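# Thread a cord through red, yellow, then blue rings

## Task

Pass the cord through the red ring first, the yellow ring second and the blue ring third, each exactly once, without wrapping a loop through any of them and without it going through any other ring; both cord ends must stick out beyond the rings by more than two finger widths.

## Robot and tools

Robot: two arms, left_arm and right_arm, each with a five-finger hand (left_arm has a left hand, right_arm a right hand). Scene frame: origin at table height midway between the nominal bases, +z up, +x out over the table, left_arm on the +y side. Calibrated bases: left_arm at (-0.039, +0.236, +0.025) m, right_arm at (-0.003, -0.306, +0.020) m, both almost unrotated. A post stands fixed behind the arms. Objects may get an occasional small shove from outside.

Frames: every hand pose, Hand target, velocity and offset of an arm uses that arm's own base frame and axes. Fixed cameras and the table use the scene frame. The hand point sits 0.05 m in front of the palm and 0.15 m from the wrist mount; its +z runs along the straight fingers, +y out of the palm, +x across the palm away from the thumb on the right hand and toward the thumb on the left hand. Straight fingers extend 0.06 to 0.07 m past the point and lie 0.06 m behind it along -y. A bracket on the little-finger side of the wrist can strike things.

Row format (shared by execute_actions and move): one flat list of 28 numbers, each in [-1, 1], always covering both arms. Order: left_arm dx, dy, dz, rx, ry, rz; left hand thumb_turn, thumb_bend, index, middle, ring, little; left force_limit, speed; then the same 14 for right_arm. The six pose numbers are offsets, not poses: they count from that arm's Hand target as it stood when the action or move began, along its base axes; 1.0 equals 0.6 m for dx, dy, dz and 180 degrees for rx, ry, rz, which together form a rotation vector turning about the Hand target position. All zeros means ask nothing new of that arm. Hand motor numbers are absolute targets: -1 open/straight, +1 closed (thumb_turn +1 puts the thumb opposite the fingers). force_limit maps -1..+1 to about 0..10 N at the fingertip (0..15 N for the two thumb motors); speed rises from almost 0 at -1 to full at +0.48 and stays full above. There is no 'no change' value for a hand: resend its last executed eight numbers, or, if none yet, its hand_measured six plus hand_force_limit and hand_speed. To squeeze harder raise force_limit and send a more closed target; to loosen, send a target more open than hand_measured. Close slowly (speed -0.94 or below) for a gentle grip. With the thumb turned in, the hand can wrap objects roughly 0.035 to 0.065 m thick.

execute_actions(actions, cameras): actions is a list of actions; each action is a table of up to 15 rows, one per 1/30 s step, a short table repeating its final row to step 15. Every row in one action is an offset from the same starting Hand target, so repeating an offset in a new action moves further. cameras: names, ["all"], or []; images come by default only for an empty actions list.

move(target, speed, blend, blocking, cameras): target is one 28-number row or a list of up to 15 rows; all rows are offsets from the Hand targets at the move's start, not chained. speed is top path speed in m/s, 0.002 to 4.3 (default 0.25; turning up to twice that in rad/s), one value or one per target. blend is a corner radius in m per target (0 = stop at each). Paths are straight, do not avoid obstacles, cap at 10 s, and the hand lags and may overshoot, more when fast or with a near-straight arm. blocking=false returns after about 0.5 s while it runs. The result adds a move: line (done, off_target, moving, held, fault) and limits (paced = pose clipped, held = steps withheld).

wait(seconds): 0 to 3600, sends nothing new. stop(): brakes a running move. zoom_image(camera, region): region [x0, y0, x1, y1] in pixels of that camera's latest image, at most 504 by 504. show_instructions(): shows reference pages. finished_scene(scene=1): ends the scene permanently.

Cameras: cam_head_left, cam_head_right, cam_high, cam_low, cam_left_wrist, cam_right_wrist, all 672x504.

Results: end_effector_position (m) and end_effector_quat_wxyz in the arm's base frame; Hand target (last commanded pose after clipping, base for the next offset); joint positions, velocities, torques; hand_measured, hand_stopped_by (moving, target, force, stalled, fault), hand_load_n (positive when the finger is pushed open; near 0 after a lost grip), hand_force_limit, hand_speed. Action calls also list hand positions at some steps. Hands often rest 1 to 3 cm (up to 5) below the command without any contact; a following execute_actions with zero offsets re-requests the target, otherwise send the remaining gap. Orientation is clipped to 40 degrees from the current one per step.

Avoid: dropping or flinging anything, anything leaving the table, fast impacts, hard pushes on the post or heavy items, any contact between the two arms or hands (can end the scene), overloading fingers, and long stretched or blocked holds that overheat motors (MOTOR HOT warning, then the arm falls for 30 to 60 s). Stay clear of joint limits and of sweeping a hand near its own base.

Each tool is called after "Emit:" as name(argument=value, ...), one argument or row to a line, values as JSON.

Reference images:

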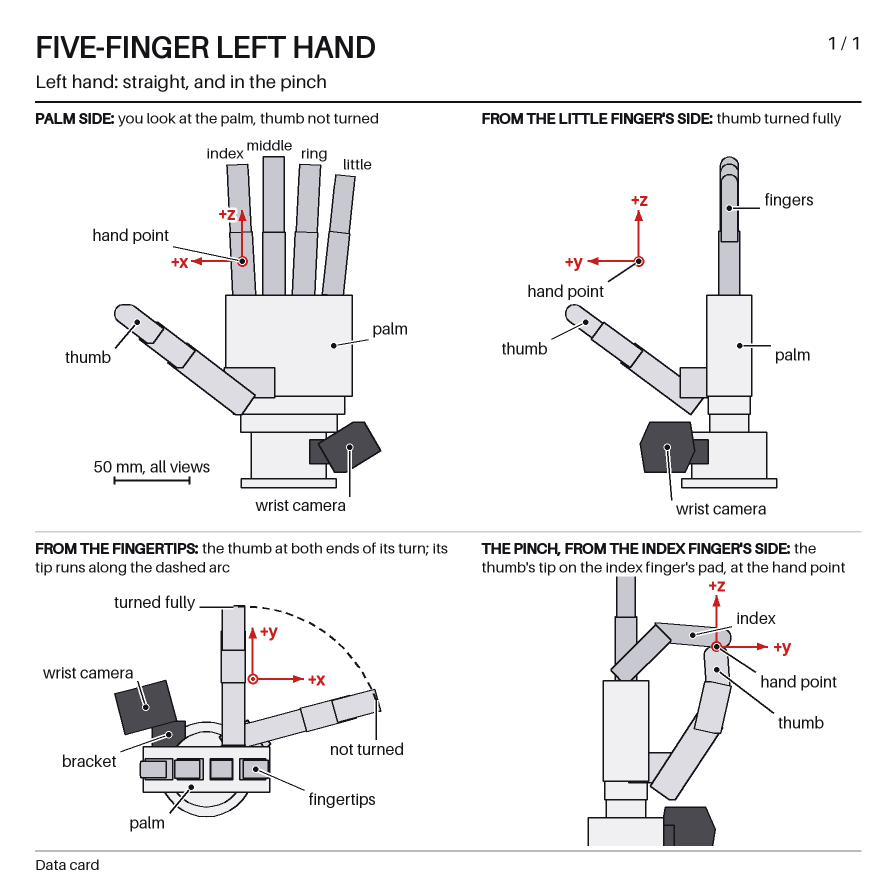

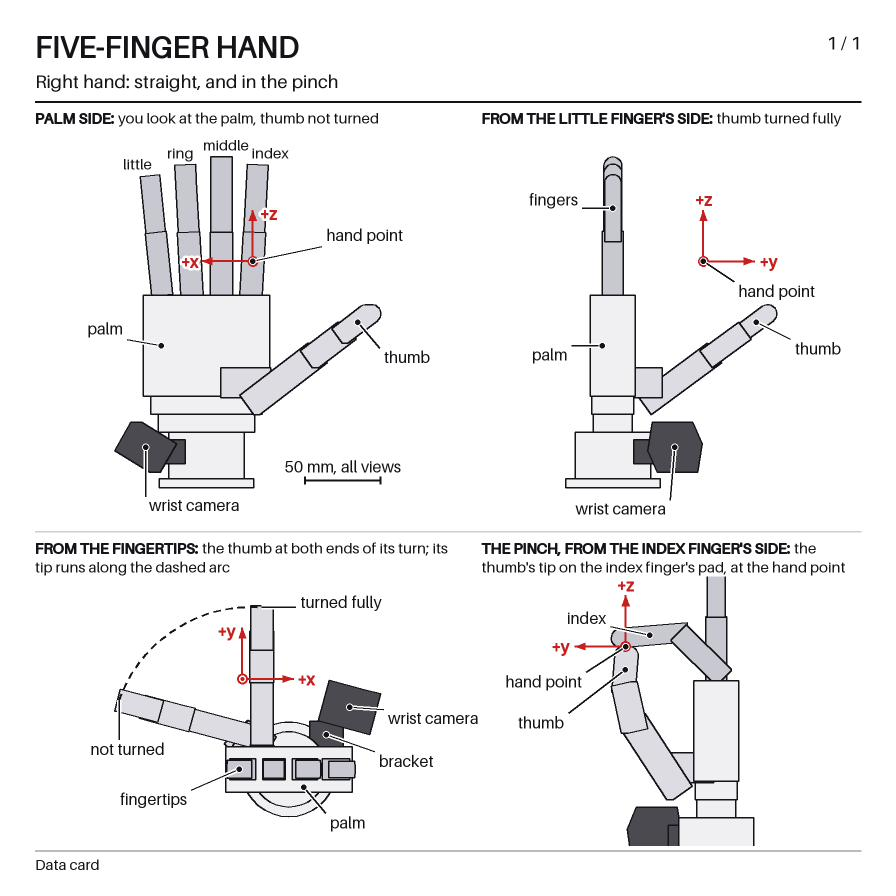

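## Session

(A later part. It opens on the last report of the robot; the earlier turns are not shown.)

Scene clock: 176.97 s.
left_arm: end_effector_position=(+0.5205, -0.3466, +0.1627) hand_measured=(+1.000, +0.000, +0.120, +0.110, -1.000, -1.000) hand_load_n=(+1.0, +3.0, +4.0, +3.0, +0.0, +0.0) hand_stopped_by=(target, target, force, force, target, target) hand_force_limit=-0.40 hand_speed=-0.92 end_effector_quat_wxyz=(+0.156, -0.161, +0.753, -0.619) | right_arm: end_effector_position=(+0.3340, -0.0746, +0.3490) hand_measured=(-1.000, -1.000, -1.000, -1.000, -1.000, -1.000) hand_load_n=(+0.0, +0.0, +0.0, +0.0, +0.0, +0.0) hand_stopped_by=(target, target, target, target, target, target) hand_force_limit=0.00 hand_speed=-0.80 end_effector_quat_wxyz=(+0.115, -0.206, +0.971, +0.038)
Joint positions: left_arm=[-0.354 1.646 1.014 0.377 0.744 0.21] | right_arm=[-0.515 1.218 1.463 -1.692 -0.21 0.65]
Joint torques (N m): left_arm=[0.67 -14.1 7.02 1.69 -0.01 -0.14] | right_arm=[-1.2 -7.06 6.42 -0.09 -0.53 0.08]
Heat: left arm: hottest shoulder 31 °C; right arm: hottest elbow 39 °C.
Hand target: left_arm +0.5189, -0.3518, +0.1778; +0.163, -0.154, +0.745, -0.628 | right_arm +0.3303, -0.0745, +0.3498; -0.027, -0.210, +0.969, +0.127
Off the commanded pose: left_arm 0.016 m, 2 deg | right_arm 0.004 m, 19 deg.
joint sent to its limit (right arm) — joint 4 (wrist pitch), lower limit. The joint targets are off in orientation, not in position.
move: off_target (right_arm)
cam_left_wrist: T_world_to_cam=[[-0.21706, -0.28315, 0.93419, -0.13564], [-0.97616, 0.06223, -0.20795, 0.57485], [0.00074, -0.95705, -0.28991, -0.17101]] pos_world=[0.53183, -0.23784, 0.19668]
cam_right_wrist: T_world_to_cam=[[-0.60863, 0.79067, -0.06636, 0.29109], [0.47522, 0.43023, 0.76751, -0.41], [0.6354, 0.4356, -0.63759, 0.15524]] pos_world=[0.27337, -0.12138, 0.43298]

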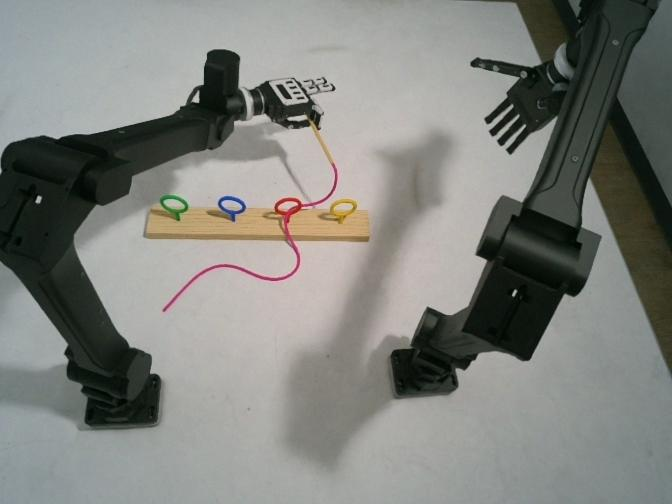

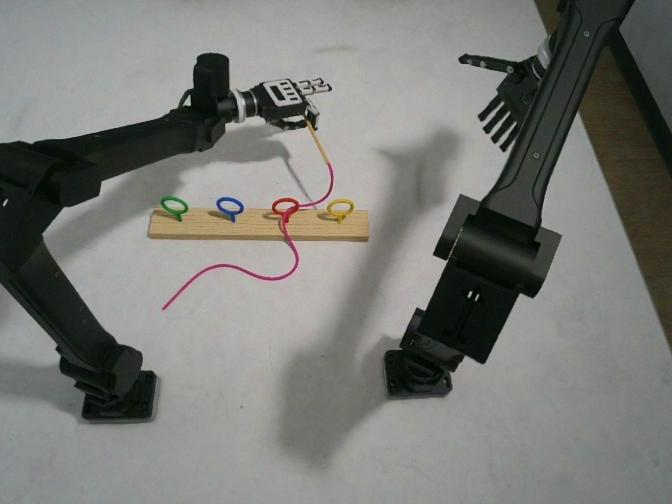

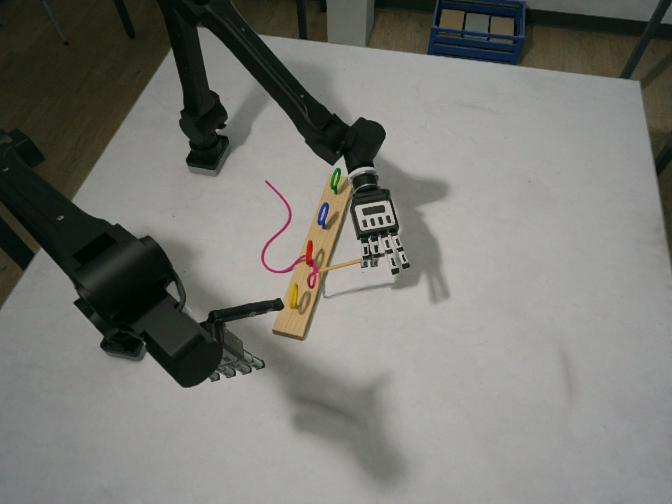

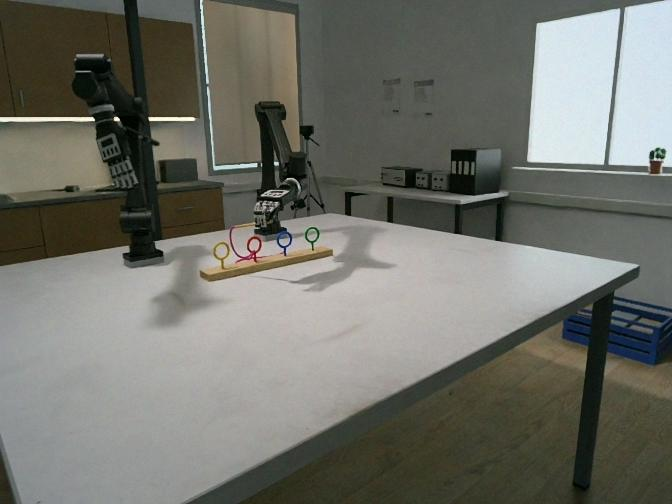

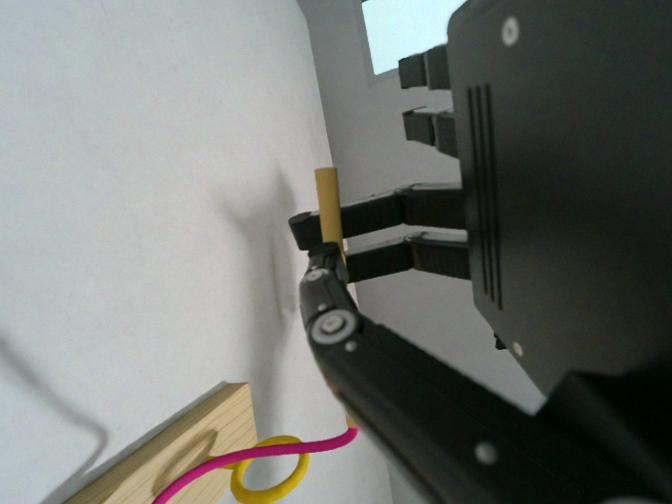

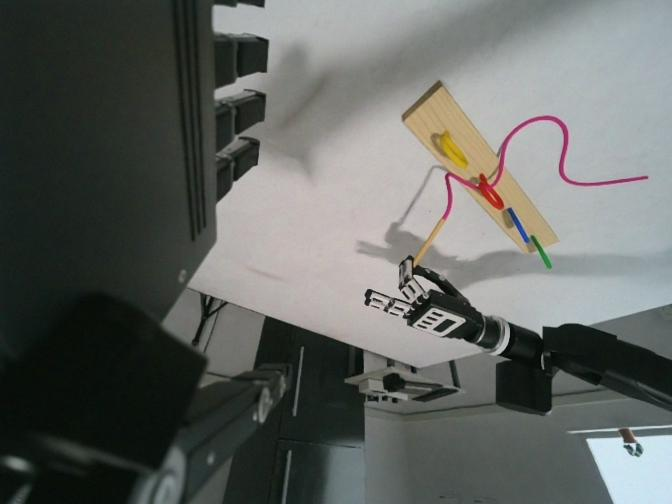

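Emit:
move(
  target=[0,0,0,0,0,0,1,0,0.35,0.3,-1,-1,-0.4,-0.92,0.199,0.224,-0.30,0,0,0,1,0,-0.45,-0.45,-1,-1,-0.4,0],
  speed=0.15,
  cameras=["all"],
)

Scene clock: 183.33 s.
left_arm: end_effector_position=(+0.5205, -0.3466, +0.1627) hand_measured=(+1.000, +0.000, +0.120, +0.110, -1.000, -1.000) hand_load_n=(+0.5, +3.0, +3.5, +3.0, +0.0, +0.0) hand_stopped_by=(target, target, force, force, target, target) hand_force_limit=-0.40 hand_speed=-0.92 end_effector_quat_wxyz=(+0.156, -0.161, +0.753, -0.619) | right_arm: end_effector_position=(+0.4380, +0.0596, +0.1595) hand_measured=(+1.000, +0.000, -0.450, -0.450, -1.000, -1.000) hand_load_n=(+0.0, +0.0, +0.0, +0.0, +0.0, +0.0) hand_stopped_by=(target, target, target, target, target, target) hand_force_limit=-0.40 hand_speed=0.00 end_effector_quat_wxyz=(-0.045, -0.211, +0.967, +0.132)
Joint positions: left_arm=[-0.354 1.646 1.014 0.377 0.744 0.21] | right_arm=[-0.111 1.623 1.354 -1.475 -0.22 1.01]
Joint torques (N m): left_arm=[0.73 -14.15 7.02 1.7 -0.02 -0.13] | right_arm=[0.09 -12.1 8.39 -0.09 -0.52 0.05]
Heat: left arm: hottest shoulder 31 °C; right arm: hottest elbow 38 °C.
Hand target: left_arm +0.5189, -0.3518, +0.1778; +0.163, -0.154, +0.745, -0.628 | right_arm +0.4498, +0.0598, +0.1700; -0.027, -0.210, +0.969, +0.127
Off the commanded pose: left_arm 0.016 m, 2 deg | right_arm 0.016 m, 2 deg.
move: off_target (right_arm)
cam_left_wrist: T_world_to_cam=[[-0.21706, -0.28315, 0.93419, -0.13564], [-0.97616, 0.06223, -0.20795, 0.57485], [0.00074, -0.95705, -0.28991, -0.17101]] pos_world=[0.53183, -0.23784, 0.19668]
cam_right_wrist: T_world_to_cam=[[-0.61274, 0.75267, 0.24091, 0.19084], [0.70092, 0.37677, 0.60561, -0.44156], [0.36506, 0.53994, -0.75842, 0.04135]] pos_world=[0.41133, 0.0004, 0.2528]

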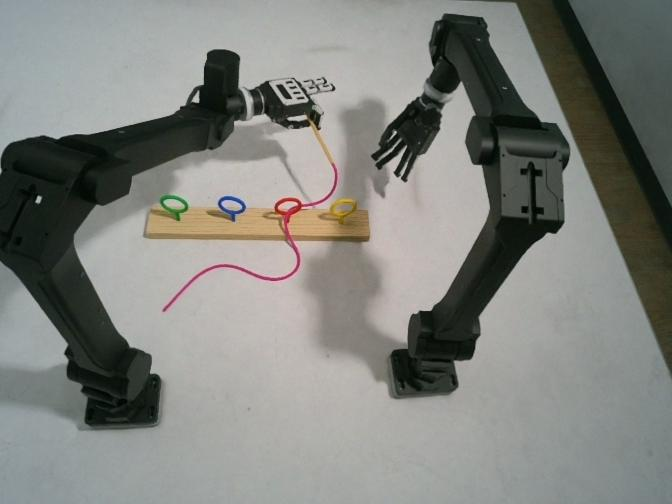

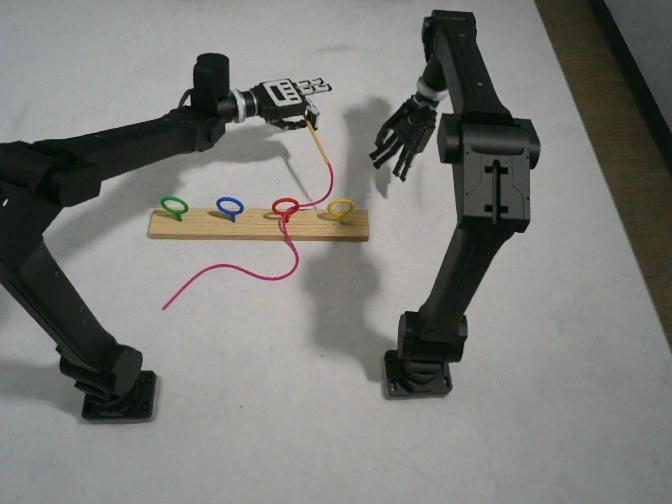

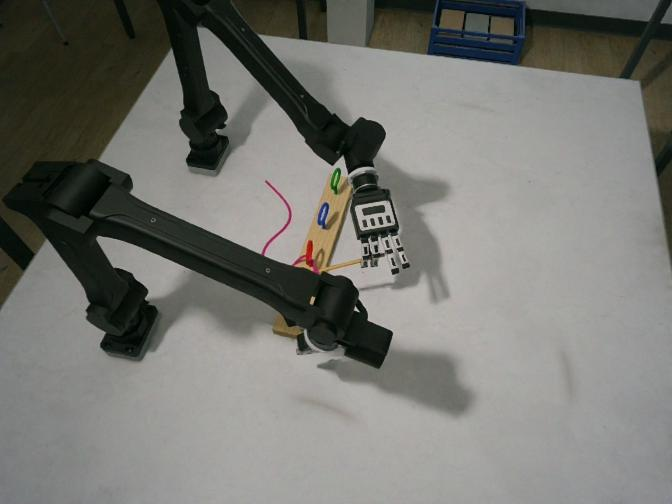

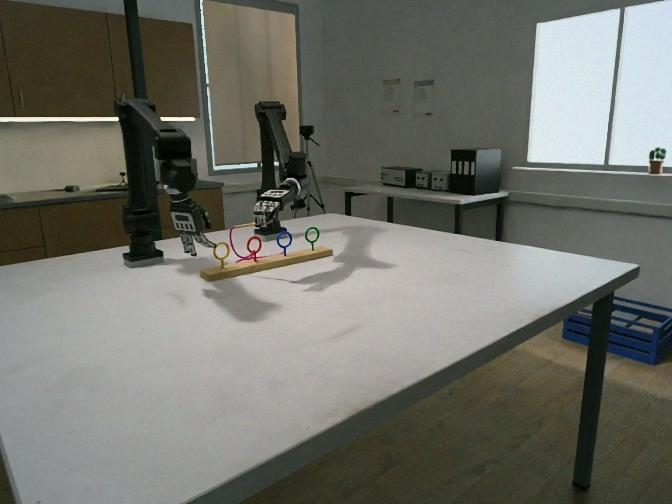

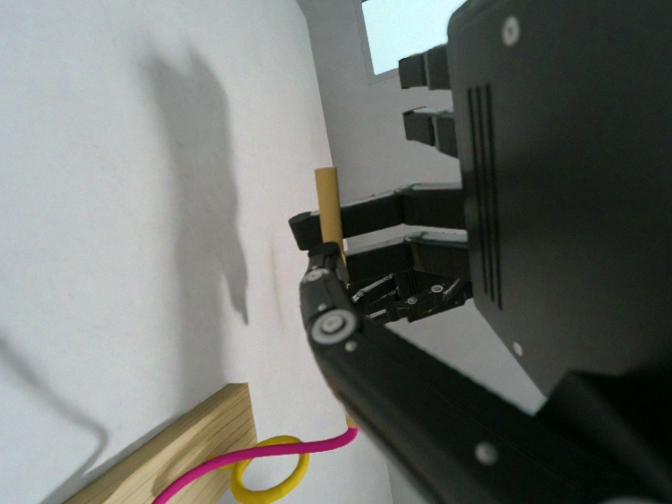

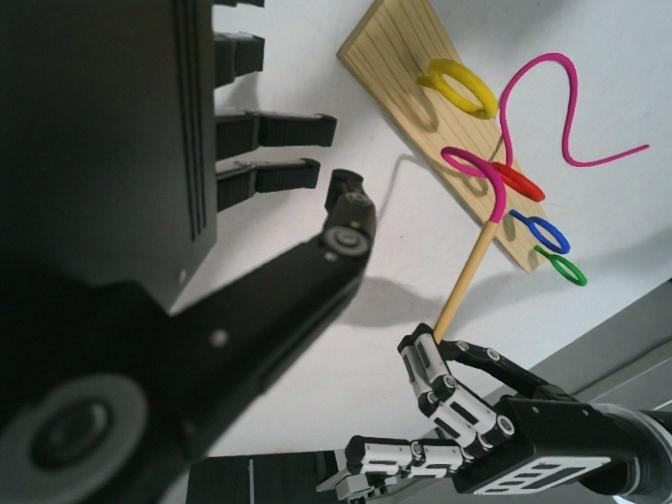

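Emit:
move(
  target=[0,0,0,0,0,0,1,0,0.35,0.3,-1,-1,-0.4,-0.92,-0.0264,0.0584,0.0183,0,0,0,1,0,-0.45,-0.45,-1,-1,-0.4,0],
  speed=0.1,
  cameras=["cam_right_wrist","cam_left_wrist","cam_low"],
)

Scene clock: 193.23 s.
left_arm: end_effector_position=(+0.5205, -0.3466, +0.1627) hand_measured=(+1.000, +0.000, +0.120, +0.110, -1.000, -1.000) hand_load_n=(+0.5, +3.0, +4.0, +3.5, +0.0, +0.0) hand_stopped_by=(target, target, force, force, target, target) hand_force_limit=-0.40 hand_speed=-0.92 end_effector_quat_wxyz=(+0.156, -0.161, +0.753, -0.619) | right_arm: end_effector_position=(+0.4344, +0.0943, +0.1809) hand_measured=(+1.000, +0.000, -0.450, -0.450, -1.000, -1.000) hand_load_n=(+0.0, +0.0, +0.0, +0.0, +0.0, +0.0) hand_stopped_by=(target, target, target, target, target, target) hand_force_limit=-0.40 hand_speed=0.00 end_effector_quat_wxyz=(-0.029, -0.214, +0.968, +0.127)
Joint positions: left_arm=[-0.354 1.646 1.014 0.377 0.744 0.21] | right_arm=[-0.036 1.569 1.351 -1.475 -0.231 1.085]
Joint torques (N m): left_arm=[0.79 -13.98 7.01 1.72 -0.01 -0.13] | right_arm=[-0.32 -11.81 6.17 -0.01 -0.5 0.05]
Heat: left arm: hottest shoulder 31 °C; right arm: hottest elbow 38 °C.
Hand target: left_arm +0.5189, -0.3518, +0.1778; +0.163, -0.154, +0.745, -0.628 | right_arm +0.4339, +0.0948, +0.1809; -0.027, -0.210, +0.969, +0.127
Off the commanded pose: left_arm 0.016 m, 2 deg | right_arm 0.001 m, 1 deg.
move: done
cam_left_wrist: T_world_to_cam=[[-0.21706, -0.28315, 0.93419, -0.13564], [-0.97616, 0.06223, -0.20795, 0.57485], [0.00074, -0.95705, -0.28991, -0.17101]] pos_world=[0.53183, -0.23784, 0.19668]
cam_right_wrist: T_world_to_cam=[[-0.62163, 0.75238, 0.21793, 0.16533], [0.67946, 0.37949, 0.62795, -0.46003], [0.38975, 0.53843, -0.74712, 0.02746]] pos_world=[0.40464, 0.03541, 0.27336]
Images, in order (width x height): cam_low 672x504, cam_left_wrist 672x504, cam_right_wrist 672x504.

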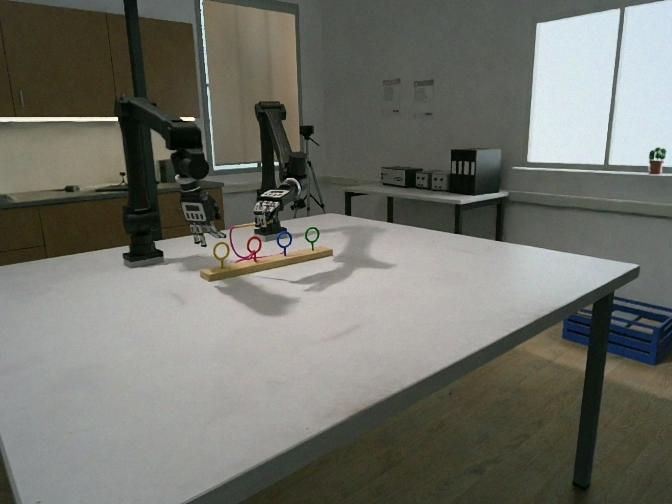

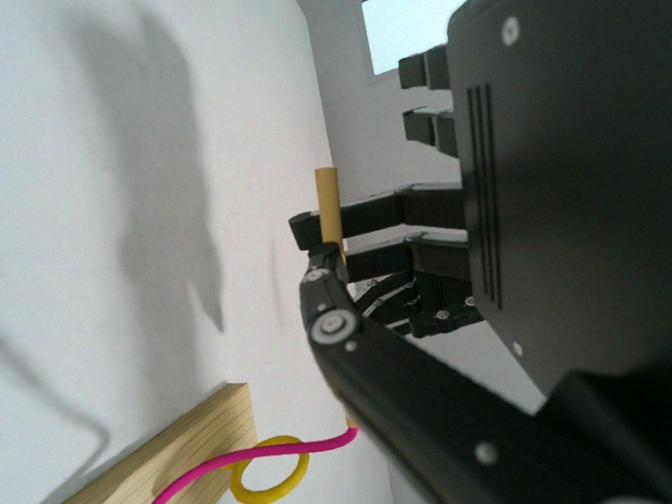

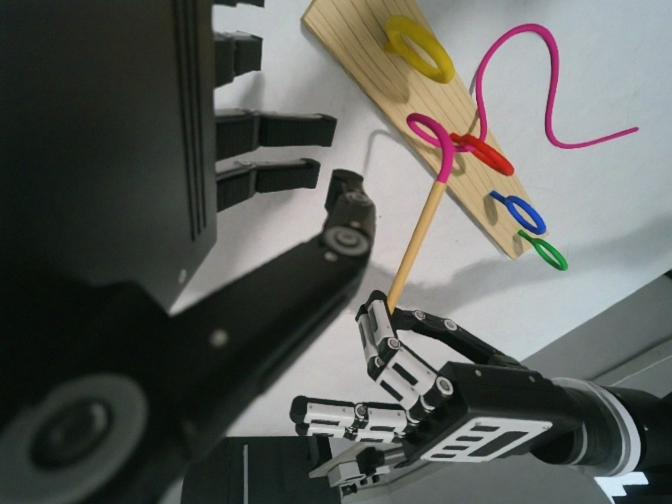

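Emit:
zoom_image(
  camera="cam_low",
  region=[170, 180, 300, 280],
)

Scaled by 3.877 from the camera's image (finer frame: 960x720).

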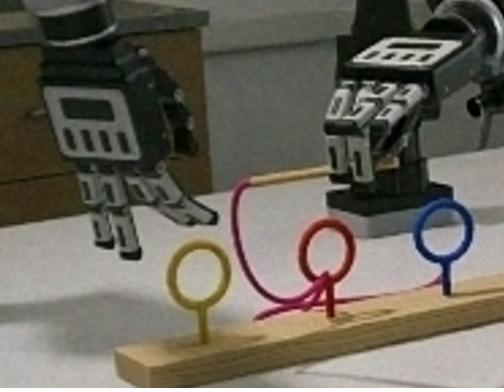

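Emit:
move(
  target=[0,0,0,-0.0318,0.0736,0,1,0,0.35,0.3,-1,-1,-0.4,-0.92,0,0,0,0,0,-0.0167,1,0,-0.45,-0.45,-1,-1,-0.4,0],
  speed=0.08,
  cameras=["cam_right_wrist","cam_left_wrist","cam_low"],
)

Emit:
zoom_image(
  camera="cam_low",
  region=[170, 180, 300, 280],
)

Scene clock: 206.13 s.
left_arm: end_effector_position=(+0.5034, -0.3507, +0.1646) hand_measured=(+1.000, +0.000, +0.120, +0.110, -1.000, -1.000) hand_load_n=(+0.5, +3.0, +4.0, +3.0, +0.0, +0.0) hand_stopped_by=(target, target, force, force, target, target) hand_force_limit=-0.40 hand_speed=-0.92 end_effector_quat_wxyz=(+0.063, -0.233, +0.733, -0.636) | right_arm: end_effector_position=(+0.4343, +0.0949, +0.1772) hand_measured=(+1.000, +0.000, -0.450, -0.450, -1.000, -1.000) hand_load_n=(+0.0, +0.0, +0.0, +0.0, +0.0, +0.0) hand_stopped_by=(target, target, target, target, target, target) hand_force_limit=-0.40 hand_speed=0.00 end_effector_quat_wxyz=(-0.032, -0.189, +0.973, +0.128)
Joint positions: left_arm=[-0.341 1.66 1.014 0.377 0.805 -0.014] | right_arm=[-0.036 1.561 1.332 -1.463 -0.235 1.137]
Joint torques (N m): left_arm=[2.26 -11.69 10 0.84 0.29 -0.14] | right_arm=[-0.44 -12.69 6.15 0.01 -0.61 0.09]
Heat: left arm: hottest shoulder 31 °C; right arm: hottest elbow 36 °C.
Hand target: left_arm +0.5189, -0.3518, +0.1776; +0.068, -0.233, +0.727, -0.642 | right_arm +0.4340, +0.0948, +0.1810; -0.024, -0.185, +0.974, +0.128
Off the commanded pose: left_arm 0.020 m, 1 deg | right_arm 0.004 m, 1 deg.
move: off_target (left_arm)
cam_left_wrist: T_world_to_cam=[[-0.0069, -0.18429, 0.98285, -0.22142], [-0.99842, 0.05605, 0.00351, 0.53305], [-0.05574, -0.98127, -0.18438, -0.17187]] pos_world=[0.5211, -0.23934, 0.18407]
cam_right_wrist: T_world_to_cam=[[-0.5805, 0.78323, 0.22265, 0.14401], [0.70457, 0.34608, 0.61953, -0.46405], [0.40818, 0.51651, -0.75273, 0.01954]] pos_world=[0.40257, 0.03771, 0.27014]
Images, in order (width x height): cam_low 672x504, cam_left_wrist 672x504, cam_right_wrist 672x504.

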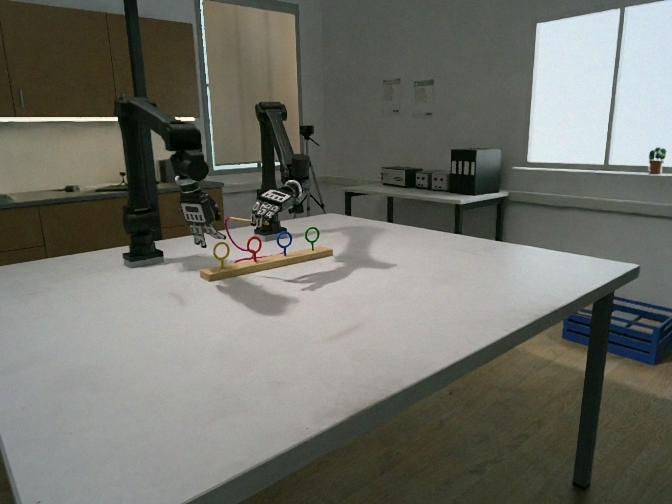

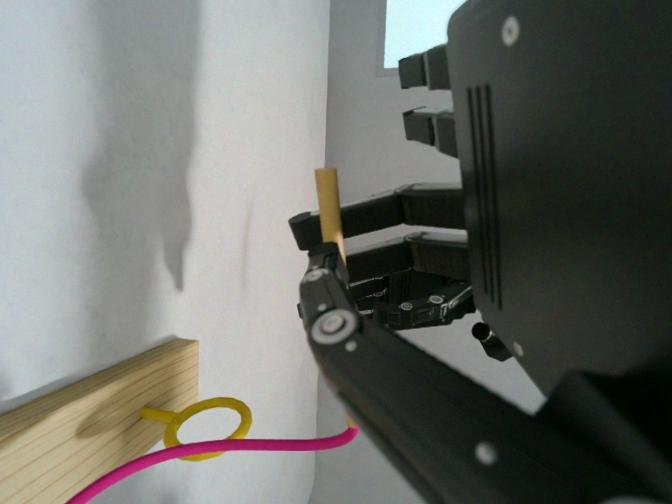

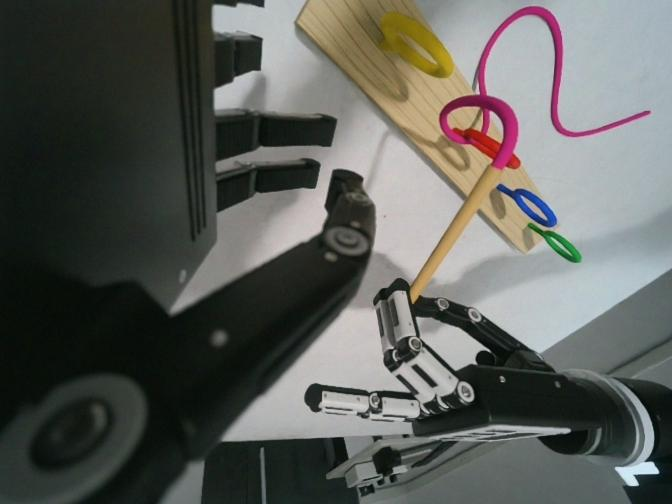

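Scaled by 3.877 from the camera's image (finer frame: 960x720).

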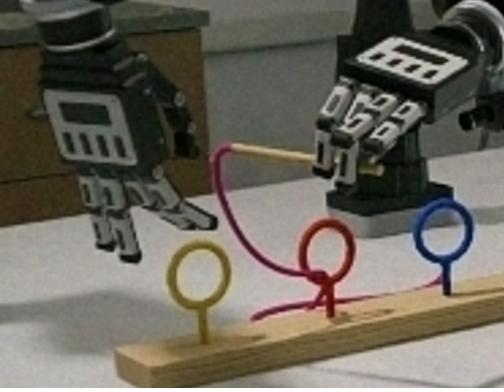

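Emit:
move(
  target=[0,0,0,0,0,0,1,0,0.35,0.3,-1,-1,-0.4,-0.92,-0.003,0.0282,-0.0143,0,0,0,1,0,-0.45,-0.45,-1,-1,-0.4,0],
  speed=0.08,
  cameras=["cam_right_wrist","cam_head_left","cam_high"],
)

Scene clock: 212.00 s.
left_arm: end_effector_position=(+0.5034, -0.3507, +0.1647) hand_measured=(+1.000, +0.000, +0.120, +0.110, -1.000, -1.000) hand_load_n=(+0.5, +3.0, +4.0, +3.0, +0.0, +0.0) hand_stopped_by=(target, target, force, force, target, target) hand_force_limit=-0.40 hand_speed=-0.92 end_effector_quat_wxyz=(+0.063, -0.234, +0.733, -0.636) | right_arm: end_effector_position=(+0.4323, +0.1100, +0.1685) hand_measured=(+1.000, +0.000, -0.450, -0.450, -1.000, -1.000) hand_load_n=(+0.0, +0.0, +0.0, +0.5, +0.0, +0.0) hand_stopped_by=(target, target, target, target, target, target) hand_force_limit=-0.40 hand_speed=0.00 end_effector_quat_wxyz=(-0.032, -0.187, +0.973, +0.128)
Joint positions: left_arm=[-0.341 1.66 1.014 0.377 0.805 -0.015] | right_arm=[-0.003 1.559 1.305 -1.431 -0.24 1.175]
Joint torques (N m): left_arm=[2.32 -11.75 10 0.83 0.29 -0.14] | right_arm=[-0.44 -12.04 6.15 -0.03 -0.54 0.09]
Heat: left arm: hottest shoulder 31 °C; right arm: hottest elbow 35 °C.
Hand target: left_arm +0.5189, -0.3518, +0.1776; +0.068, -0.233, +0.727, -0.642 | right_arm +0.4321, +0.1118, +0.1723; -0.024, -0.185, +0.974, +0.128
Off the commanded pose: left_arm 0.020 m, 1 deg | right_arm 0.004 m, 1 deg.
move: done
cam_right_wrist: T_world_to_cam=[[-0.57661, 0.78571, 0.22401, 0.13079], [0.70682, 0.3422, 0.61911, -0.46303], [0.40979, 0.51532, -0.75267, 0.0054]] pos_world=[0.40048, 0.0529, 0.26143]
Images, in order (width x height): cam_head_left 672x504, cam_high 672x504, cam_right_wrist 672x504.

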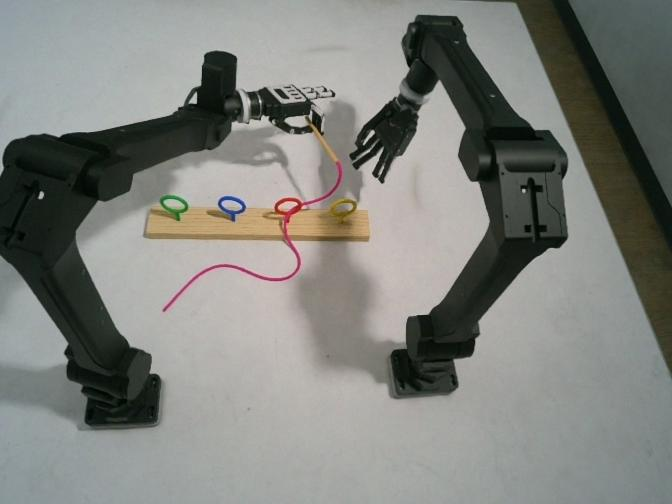

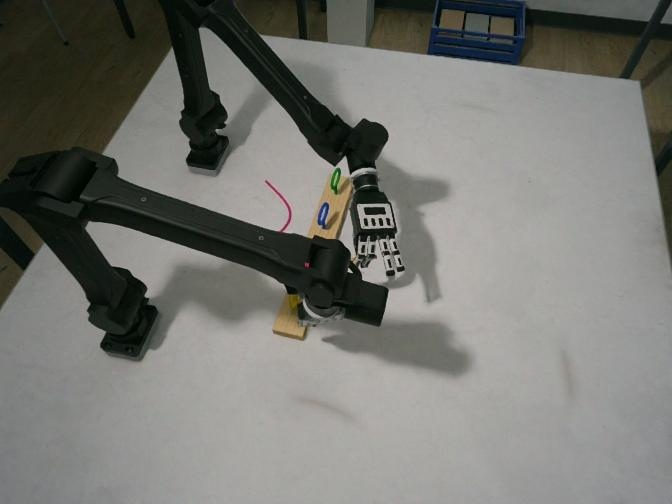

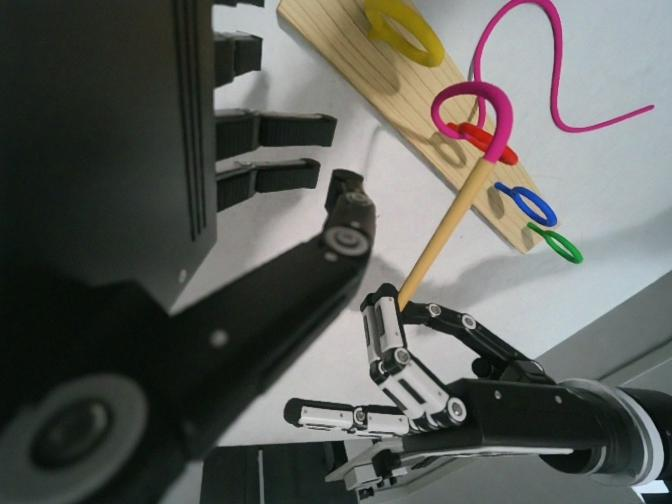

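Emit:
move(
  target=[0,0,0,0,0,0,1,0,0.35,0.3,-1,-1,-0.4,-0.92,-0.0181,0.0448,0.013,0,0,0,1,0,-0.45,-0.45,-1,-1,-0.4,0],
  speed=0.06,
  cameras=["cam_right_wrist","cam_low"],
)

Emit:
zoom_image(
  camera="cam_low",
  region=[170, 180, 300, 280],
)

Scene clock: 216.37 s.
left_arm: end_effector_position=(+0.5034, -0.3507, +0.1647) hand_measured=(+1.000, +0.000, +0.120, +0.110, -1.000, -1.000) hand_load_n=(+0.5, +3.0, +3.5, +3.0, +0.0, +0.0) hand_stopped_by=(target, target, force, force, target, target) hand_force_limit=-0.40 hand_speed=-0.92 end_effector_quat_wxyz=(+0.063, -0.234, +0.733, -0.636) | right_arm: end_effector_position=(+0.4224, +0.1367, +0.1780) hand_measured=(+1.000, +0.000, -0.450, -0.450, -1.000, -1.000) hand_load_n=(+0.0, +0.0, +0.0, +0.0, +0.0, +0.0) hand_stopped_by=(target, target, target, target, target, target) hand_force_limit=-0.40 hand_speed=0.00 end_effector_quat_wxyz=(-0.029, -0.187, +0.974, +0.127)
Joint positions: left_arm=[-0.341 1.66 1.014 0.377 0.805 -0.015] | right_arm=[0.059 1.523 1.29 -1.431 -0.245 1.239]
Joint torques (N m): left_arm=[2.26 -11.75 10.02 0.85 0.28 -0.15] | right_arm=[-0.38 -11.93 6.22 0.1 -0.54 0.1]
Heat: left arm: hottest shoulder 31 °C; right arm: hottest elbow 35 °C.
Hand target: left_arm +0.5189, -0.3518, +0.1776; +0.068, -0.233, +0.727, -0.642 | right_arm +0.4212, +0.1386, +0.1802; -0.024, -0.185, +0.974, +0.128
Off the commanded pose: left_arm 0.020 m, 1 deg | right_arm 0.003 m, 1 deg.
move: done
cam_right_wrist: T_world_to_cam=[[-0.57735, 0.78631, 0.21997, 0.10301], [0.70353, 0.34235, 0.62277, -0.47022], [0.41438, 0.51431, -0.75085, 0.00075]] pos_world=[0.38998, 0.0796, 0.27075]
Images, in order (width x height): cam_low 672x504, cam_right_wrist 672x504.

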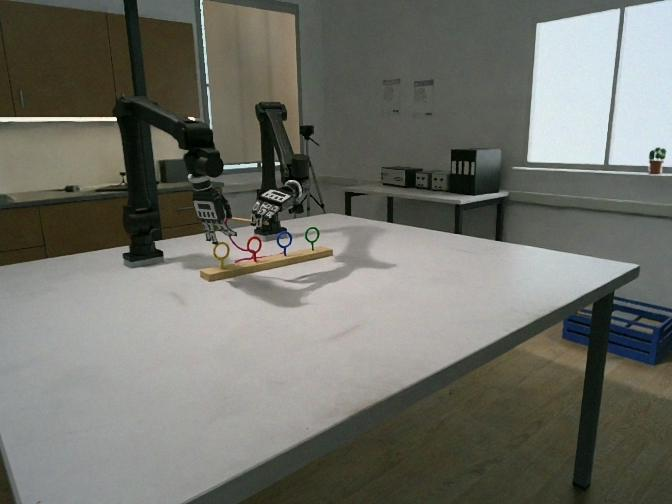

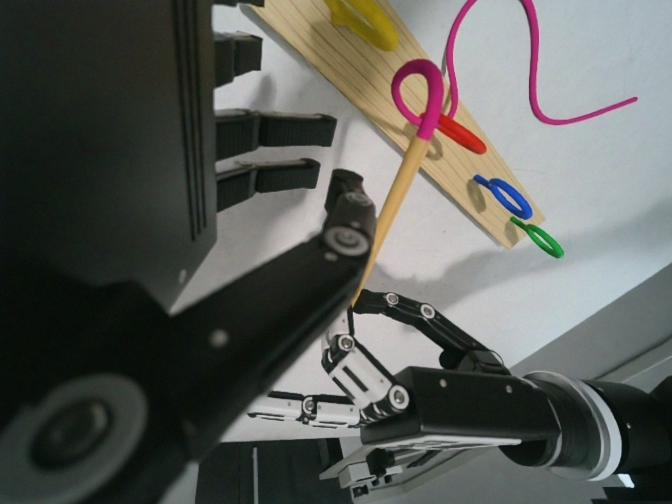

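Scaled by 3.877 from the camera's image (finer frame: 960x720).

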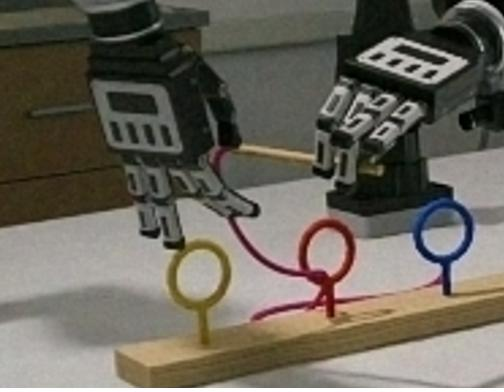

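Emit:
move(
  target=[0,0,0,0,0,0,1,0,0.35,0.3,-1,-1,-0.4,-0.92,-0.0121,0.0298,0.0086,0,0,0,1,0,-0.45,-0.45,-1,-1,-0.4,0],
  speed=0.05,
  cameras=["cam_right_wrist","cam_low","cam_left_wrist"],
)

Emit:
zoom_image(
  camera="cam_low",
  region=[170, 180, 300, 280],
)

Emit:
zoom_image(
  camera="cam_right_wrist",
  region=[220, 60, 480, 320],
)

Scene clock: 220.63 s.
left_arm: end_effector_position=(+0.5034, -0.3507, +0.1647) hand_measured=(+1.000, +0.000, +0.120, +0.110, -1.000, -1.000) hand_load_n=(+0.5, +3.0, +3.5, +3.0, +0.0, +0.0) hand_stopped_by=(target, target, force, force, target, target) hand_force_limit=-0.40 hand_speed=-0.92 end_effector_quat_wxyz=(+0.063, -0.234, +0.733, -0.636) | right_arm: end_effector_position=(+0.4155, +0.1545, +0.1829) hand_measured=(+1.000, +0.000, -0.450, -0.450, -1.000, -1.000) hand_load_n=(+0.0, +0.0, +0.0, +0.0, +0.0, +0.0) hand_stopped_by=(target, target, target, target, target, target) hand_force_limit=-0.40 hand_speed=0.00 end_effector_quat_wxyz=(-0.029, -0.186, +0.974, +0.127)
Joint positions: left_arm=[-0.341 1.66 1.014 0.377 0.805 -0.015] | right_arm=[0.101 1.503 1.282 -1.431 -0.249 1.283]
Joint torques (N m): left_arm=[2.32 -11.75 10 0.84 0.28 -0.14] | right_arm=[0.32 -11.34 6.09 -0.05 -0.55 0.1]
Heat: left arm: hottest shoulder 31 °C; right arm: hottest elbow 35 °C.
Hand target: left_arm +0.5189, -0.3518, +0.1776; +0.068, -0.233, +0.727, -0.642 | right_arm +0.4140, +0.1565, +0.1853; -0.024, -0.185, +0.974, +0.128
Off the commanded pose: left_arm 0.020 m, 1 deg | right_arm 0.004 m, 1 deg.
move: done
cam_left_wrist: T_world_to_cam=[[-0.00627, -0.18393, 0.98292, -0.22168], [-0.99843, 0.05594, 0.0041, 0.53291], [-0.05574, -0.98135, -0.18399, -0.17196]] pos_world=[0.5211, -0.23934, 0.18407]
cam_right_wrist: T_world_to_cam=[[-0.57685, 0.78678, 0.21959, 0.08368], [0.70358, 0.34201, 0.6229, -0.4745], [0.41498, 0.51382, -0.75085, -0.00206]] pos_world=[0.38298, 0.0975, 0.27564]
Images, in order (width x height): cam_low 672x504, cam_left_wrist 672x504, cam_right_wrist 672x504.

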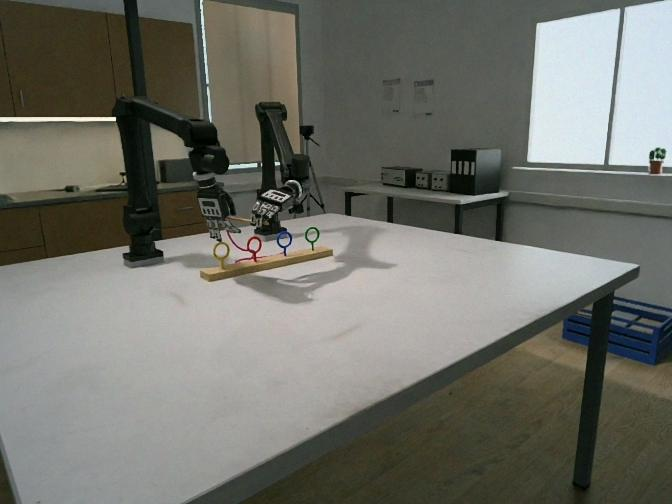

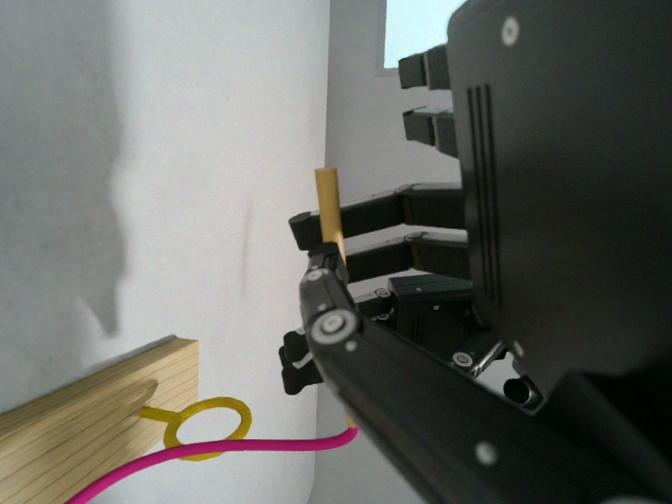

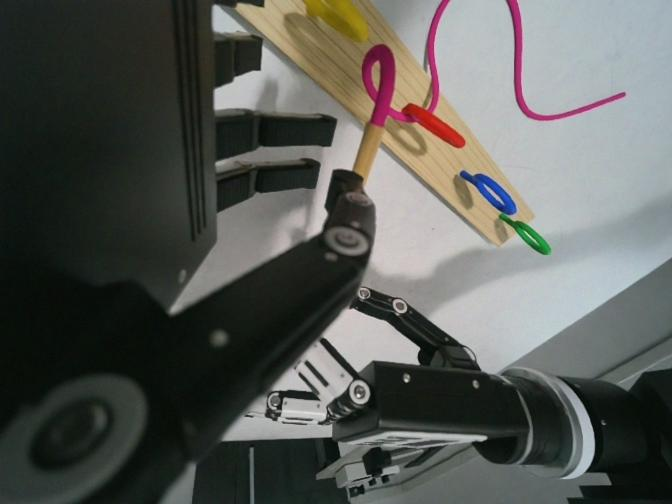

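Scaled by 3.877 from the camera's image (finer frame: 960x720).

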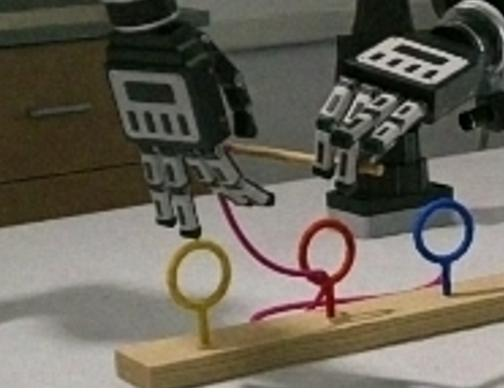

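Scaled by 1.938 from the camera's image (finer frame: 960x720).

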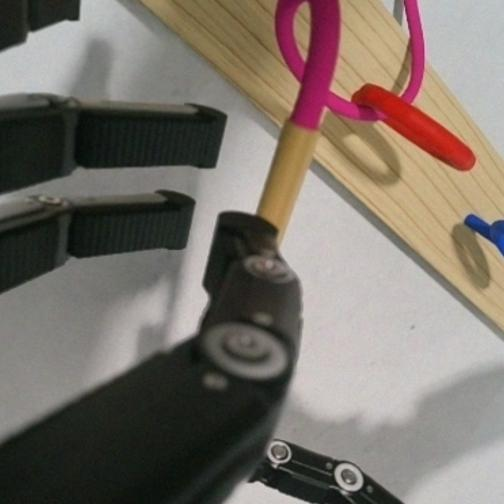

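Emit:
move(
  target=[0,0,0,0,0,0,1,0,0.35,0.3,-1,-1,-0.4,-0.92,0,0,0,0,0,0,1,0,0.4,0.4,-1,-1,-0.4,-0.85],
  speed=0.05,
  cameras=["cam_right_wrist","cam_low","cam_left_wrist"],
)

Emit:
zoom_image(
  camera="cam_right_wrist",
  region=[220, 60, 480, 320],
)

Scene clock: 224.60 s.
left_arm: end_effector_position=(+0.5039, -0.3513, +0.1669) hand_measured=(+1.000, +0.000, +0.120, +0.110, -1.000, -1.000) hand_load_n=(+0.5, +2.0, +2.5, +2.5, +0.0, +0.0) hand_stopped_by=(target, target, force, force, target, target) hand_force_limit=-0.40 hand_speed=-0.92 end_effector_quat_wxyz=(+0.061, -0.234, +0.732, -0.637) | right_arm: end_effector_position=(+0.4157, +0.1545, +0.1828) hand_measured=(+1.000, +0.000, +0.242, +0.228, -1.000, -1.000) hand_load_n=(-0.5, +0.0, +4.0, +4.0, +0.5, +0.0) hand_stopped_by=(target, target, force, force, target, target) hand_force_limit=-0.40 hand_speed=-0.85 end_effector_quat_wxyz=(-0.029, -0.185, +0.974, +0.127)
Joint positions: left_arm=[-0.34 1.66 1.018 0.377 0.808 -0.021] | right_arm=[0.101 1.503 1.282 -1.431 -0.249 1.287]
Joint torques (N m): left_arm=[2.26 -11.75 9.77 0.85 0.17 -0.08] | right_arm=[-0.15 -11.4 6.24 0.16 -0.55 0.05]
Heat: left arm: hottest elbow 31 °C; right arm: hottest elbow 35 °C.
Hand target: left_arm +0.5190, -0.3517, +0.1776; +0.068, -0.233, +0.727, -0.642 | right_arm +0.4140, +0.1565, +0.1853; -0.024, -0.185, +0.974, +0.128
Off the commanded pose: left_arm 0.018 m, 1 deg | right_arm 0.004 m, 1 deg.
move: done
cam_left_wrist: T_world_to_cam=[[-0.00405, -0.17943, 0.98376, -0.22358], [-0.99833, 0.05743, 0.00637, 0.53351], [-0.05764, -0.98209, -0.17936, -0.17217]] pos_world=[0.52179, -0.23985, 0.18567]
cam_right_wrist: T_world_to_cam=[[-0.57409, 0.78875, 0.21976, 0.08237], [0.70522, 0.33994, 0.62219, -0.47483], [0.41605, 0.51217, -0.75139, -0.00225]] pos_world=[0.38308, 0.09759, 0.27564]
Images, in order (width x height): cam_low 672x504, cam_left_wrist 672x504, cam_right_wrist 672x504.

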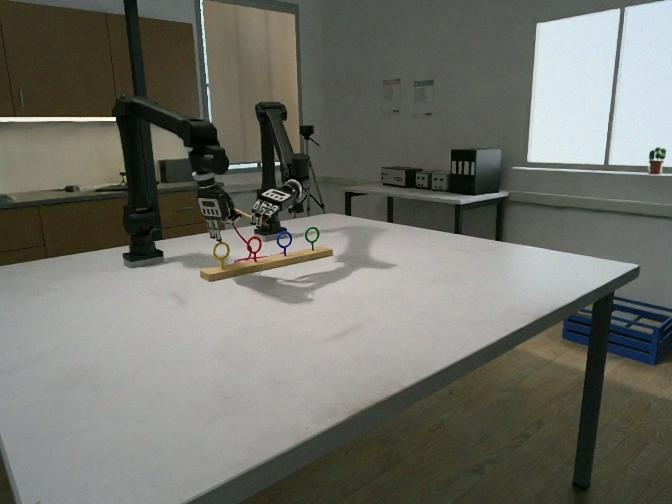

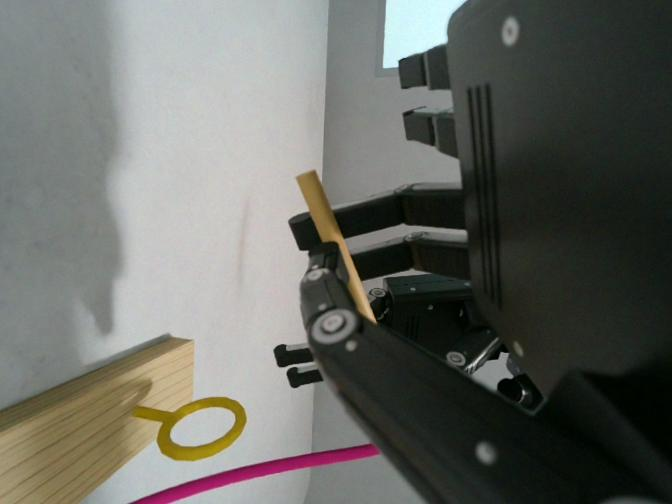

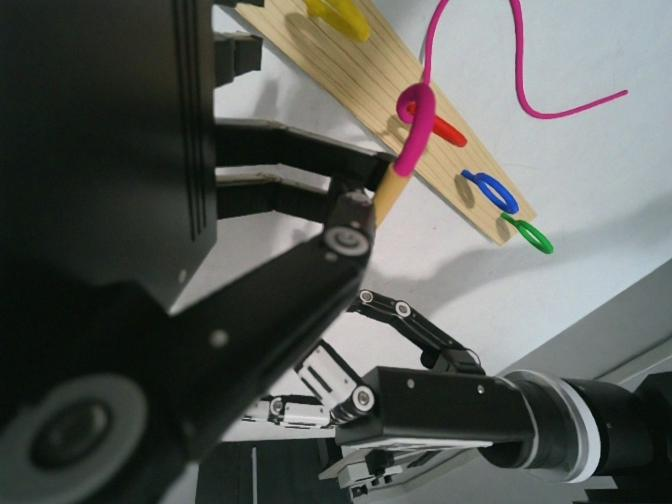

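Scaled by 1.938 from the camera's image (finer frame: 960x720).

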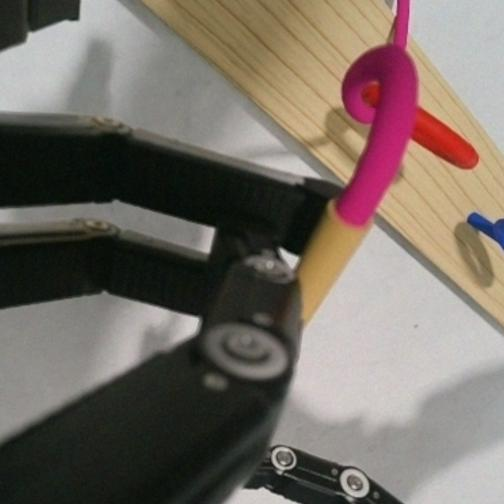

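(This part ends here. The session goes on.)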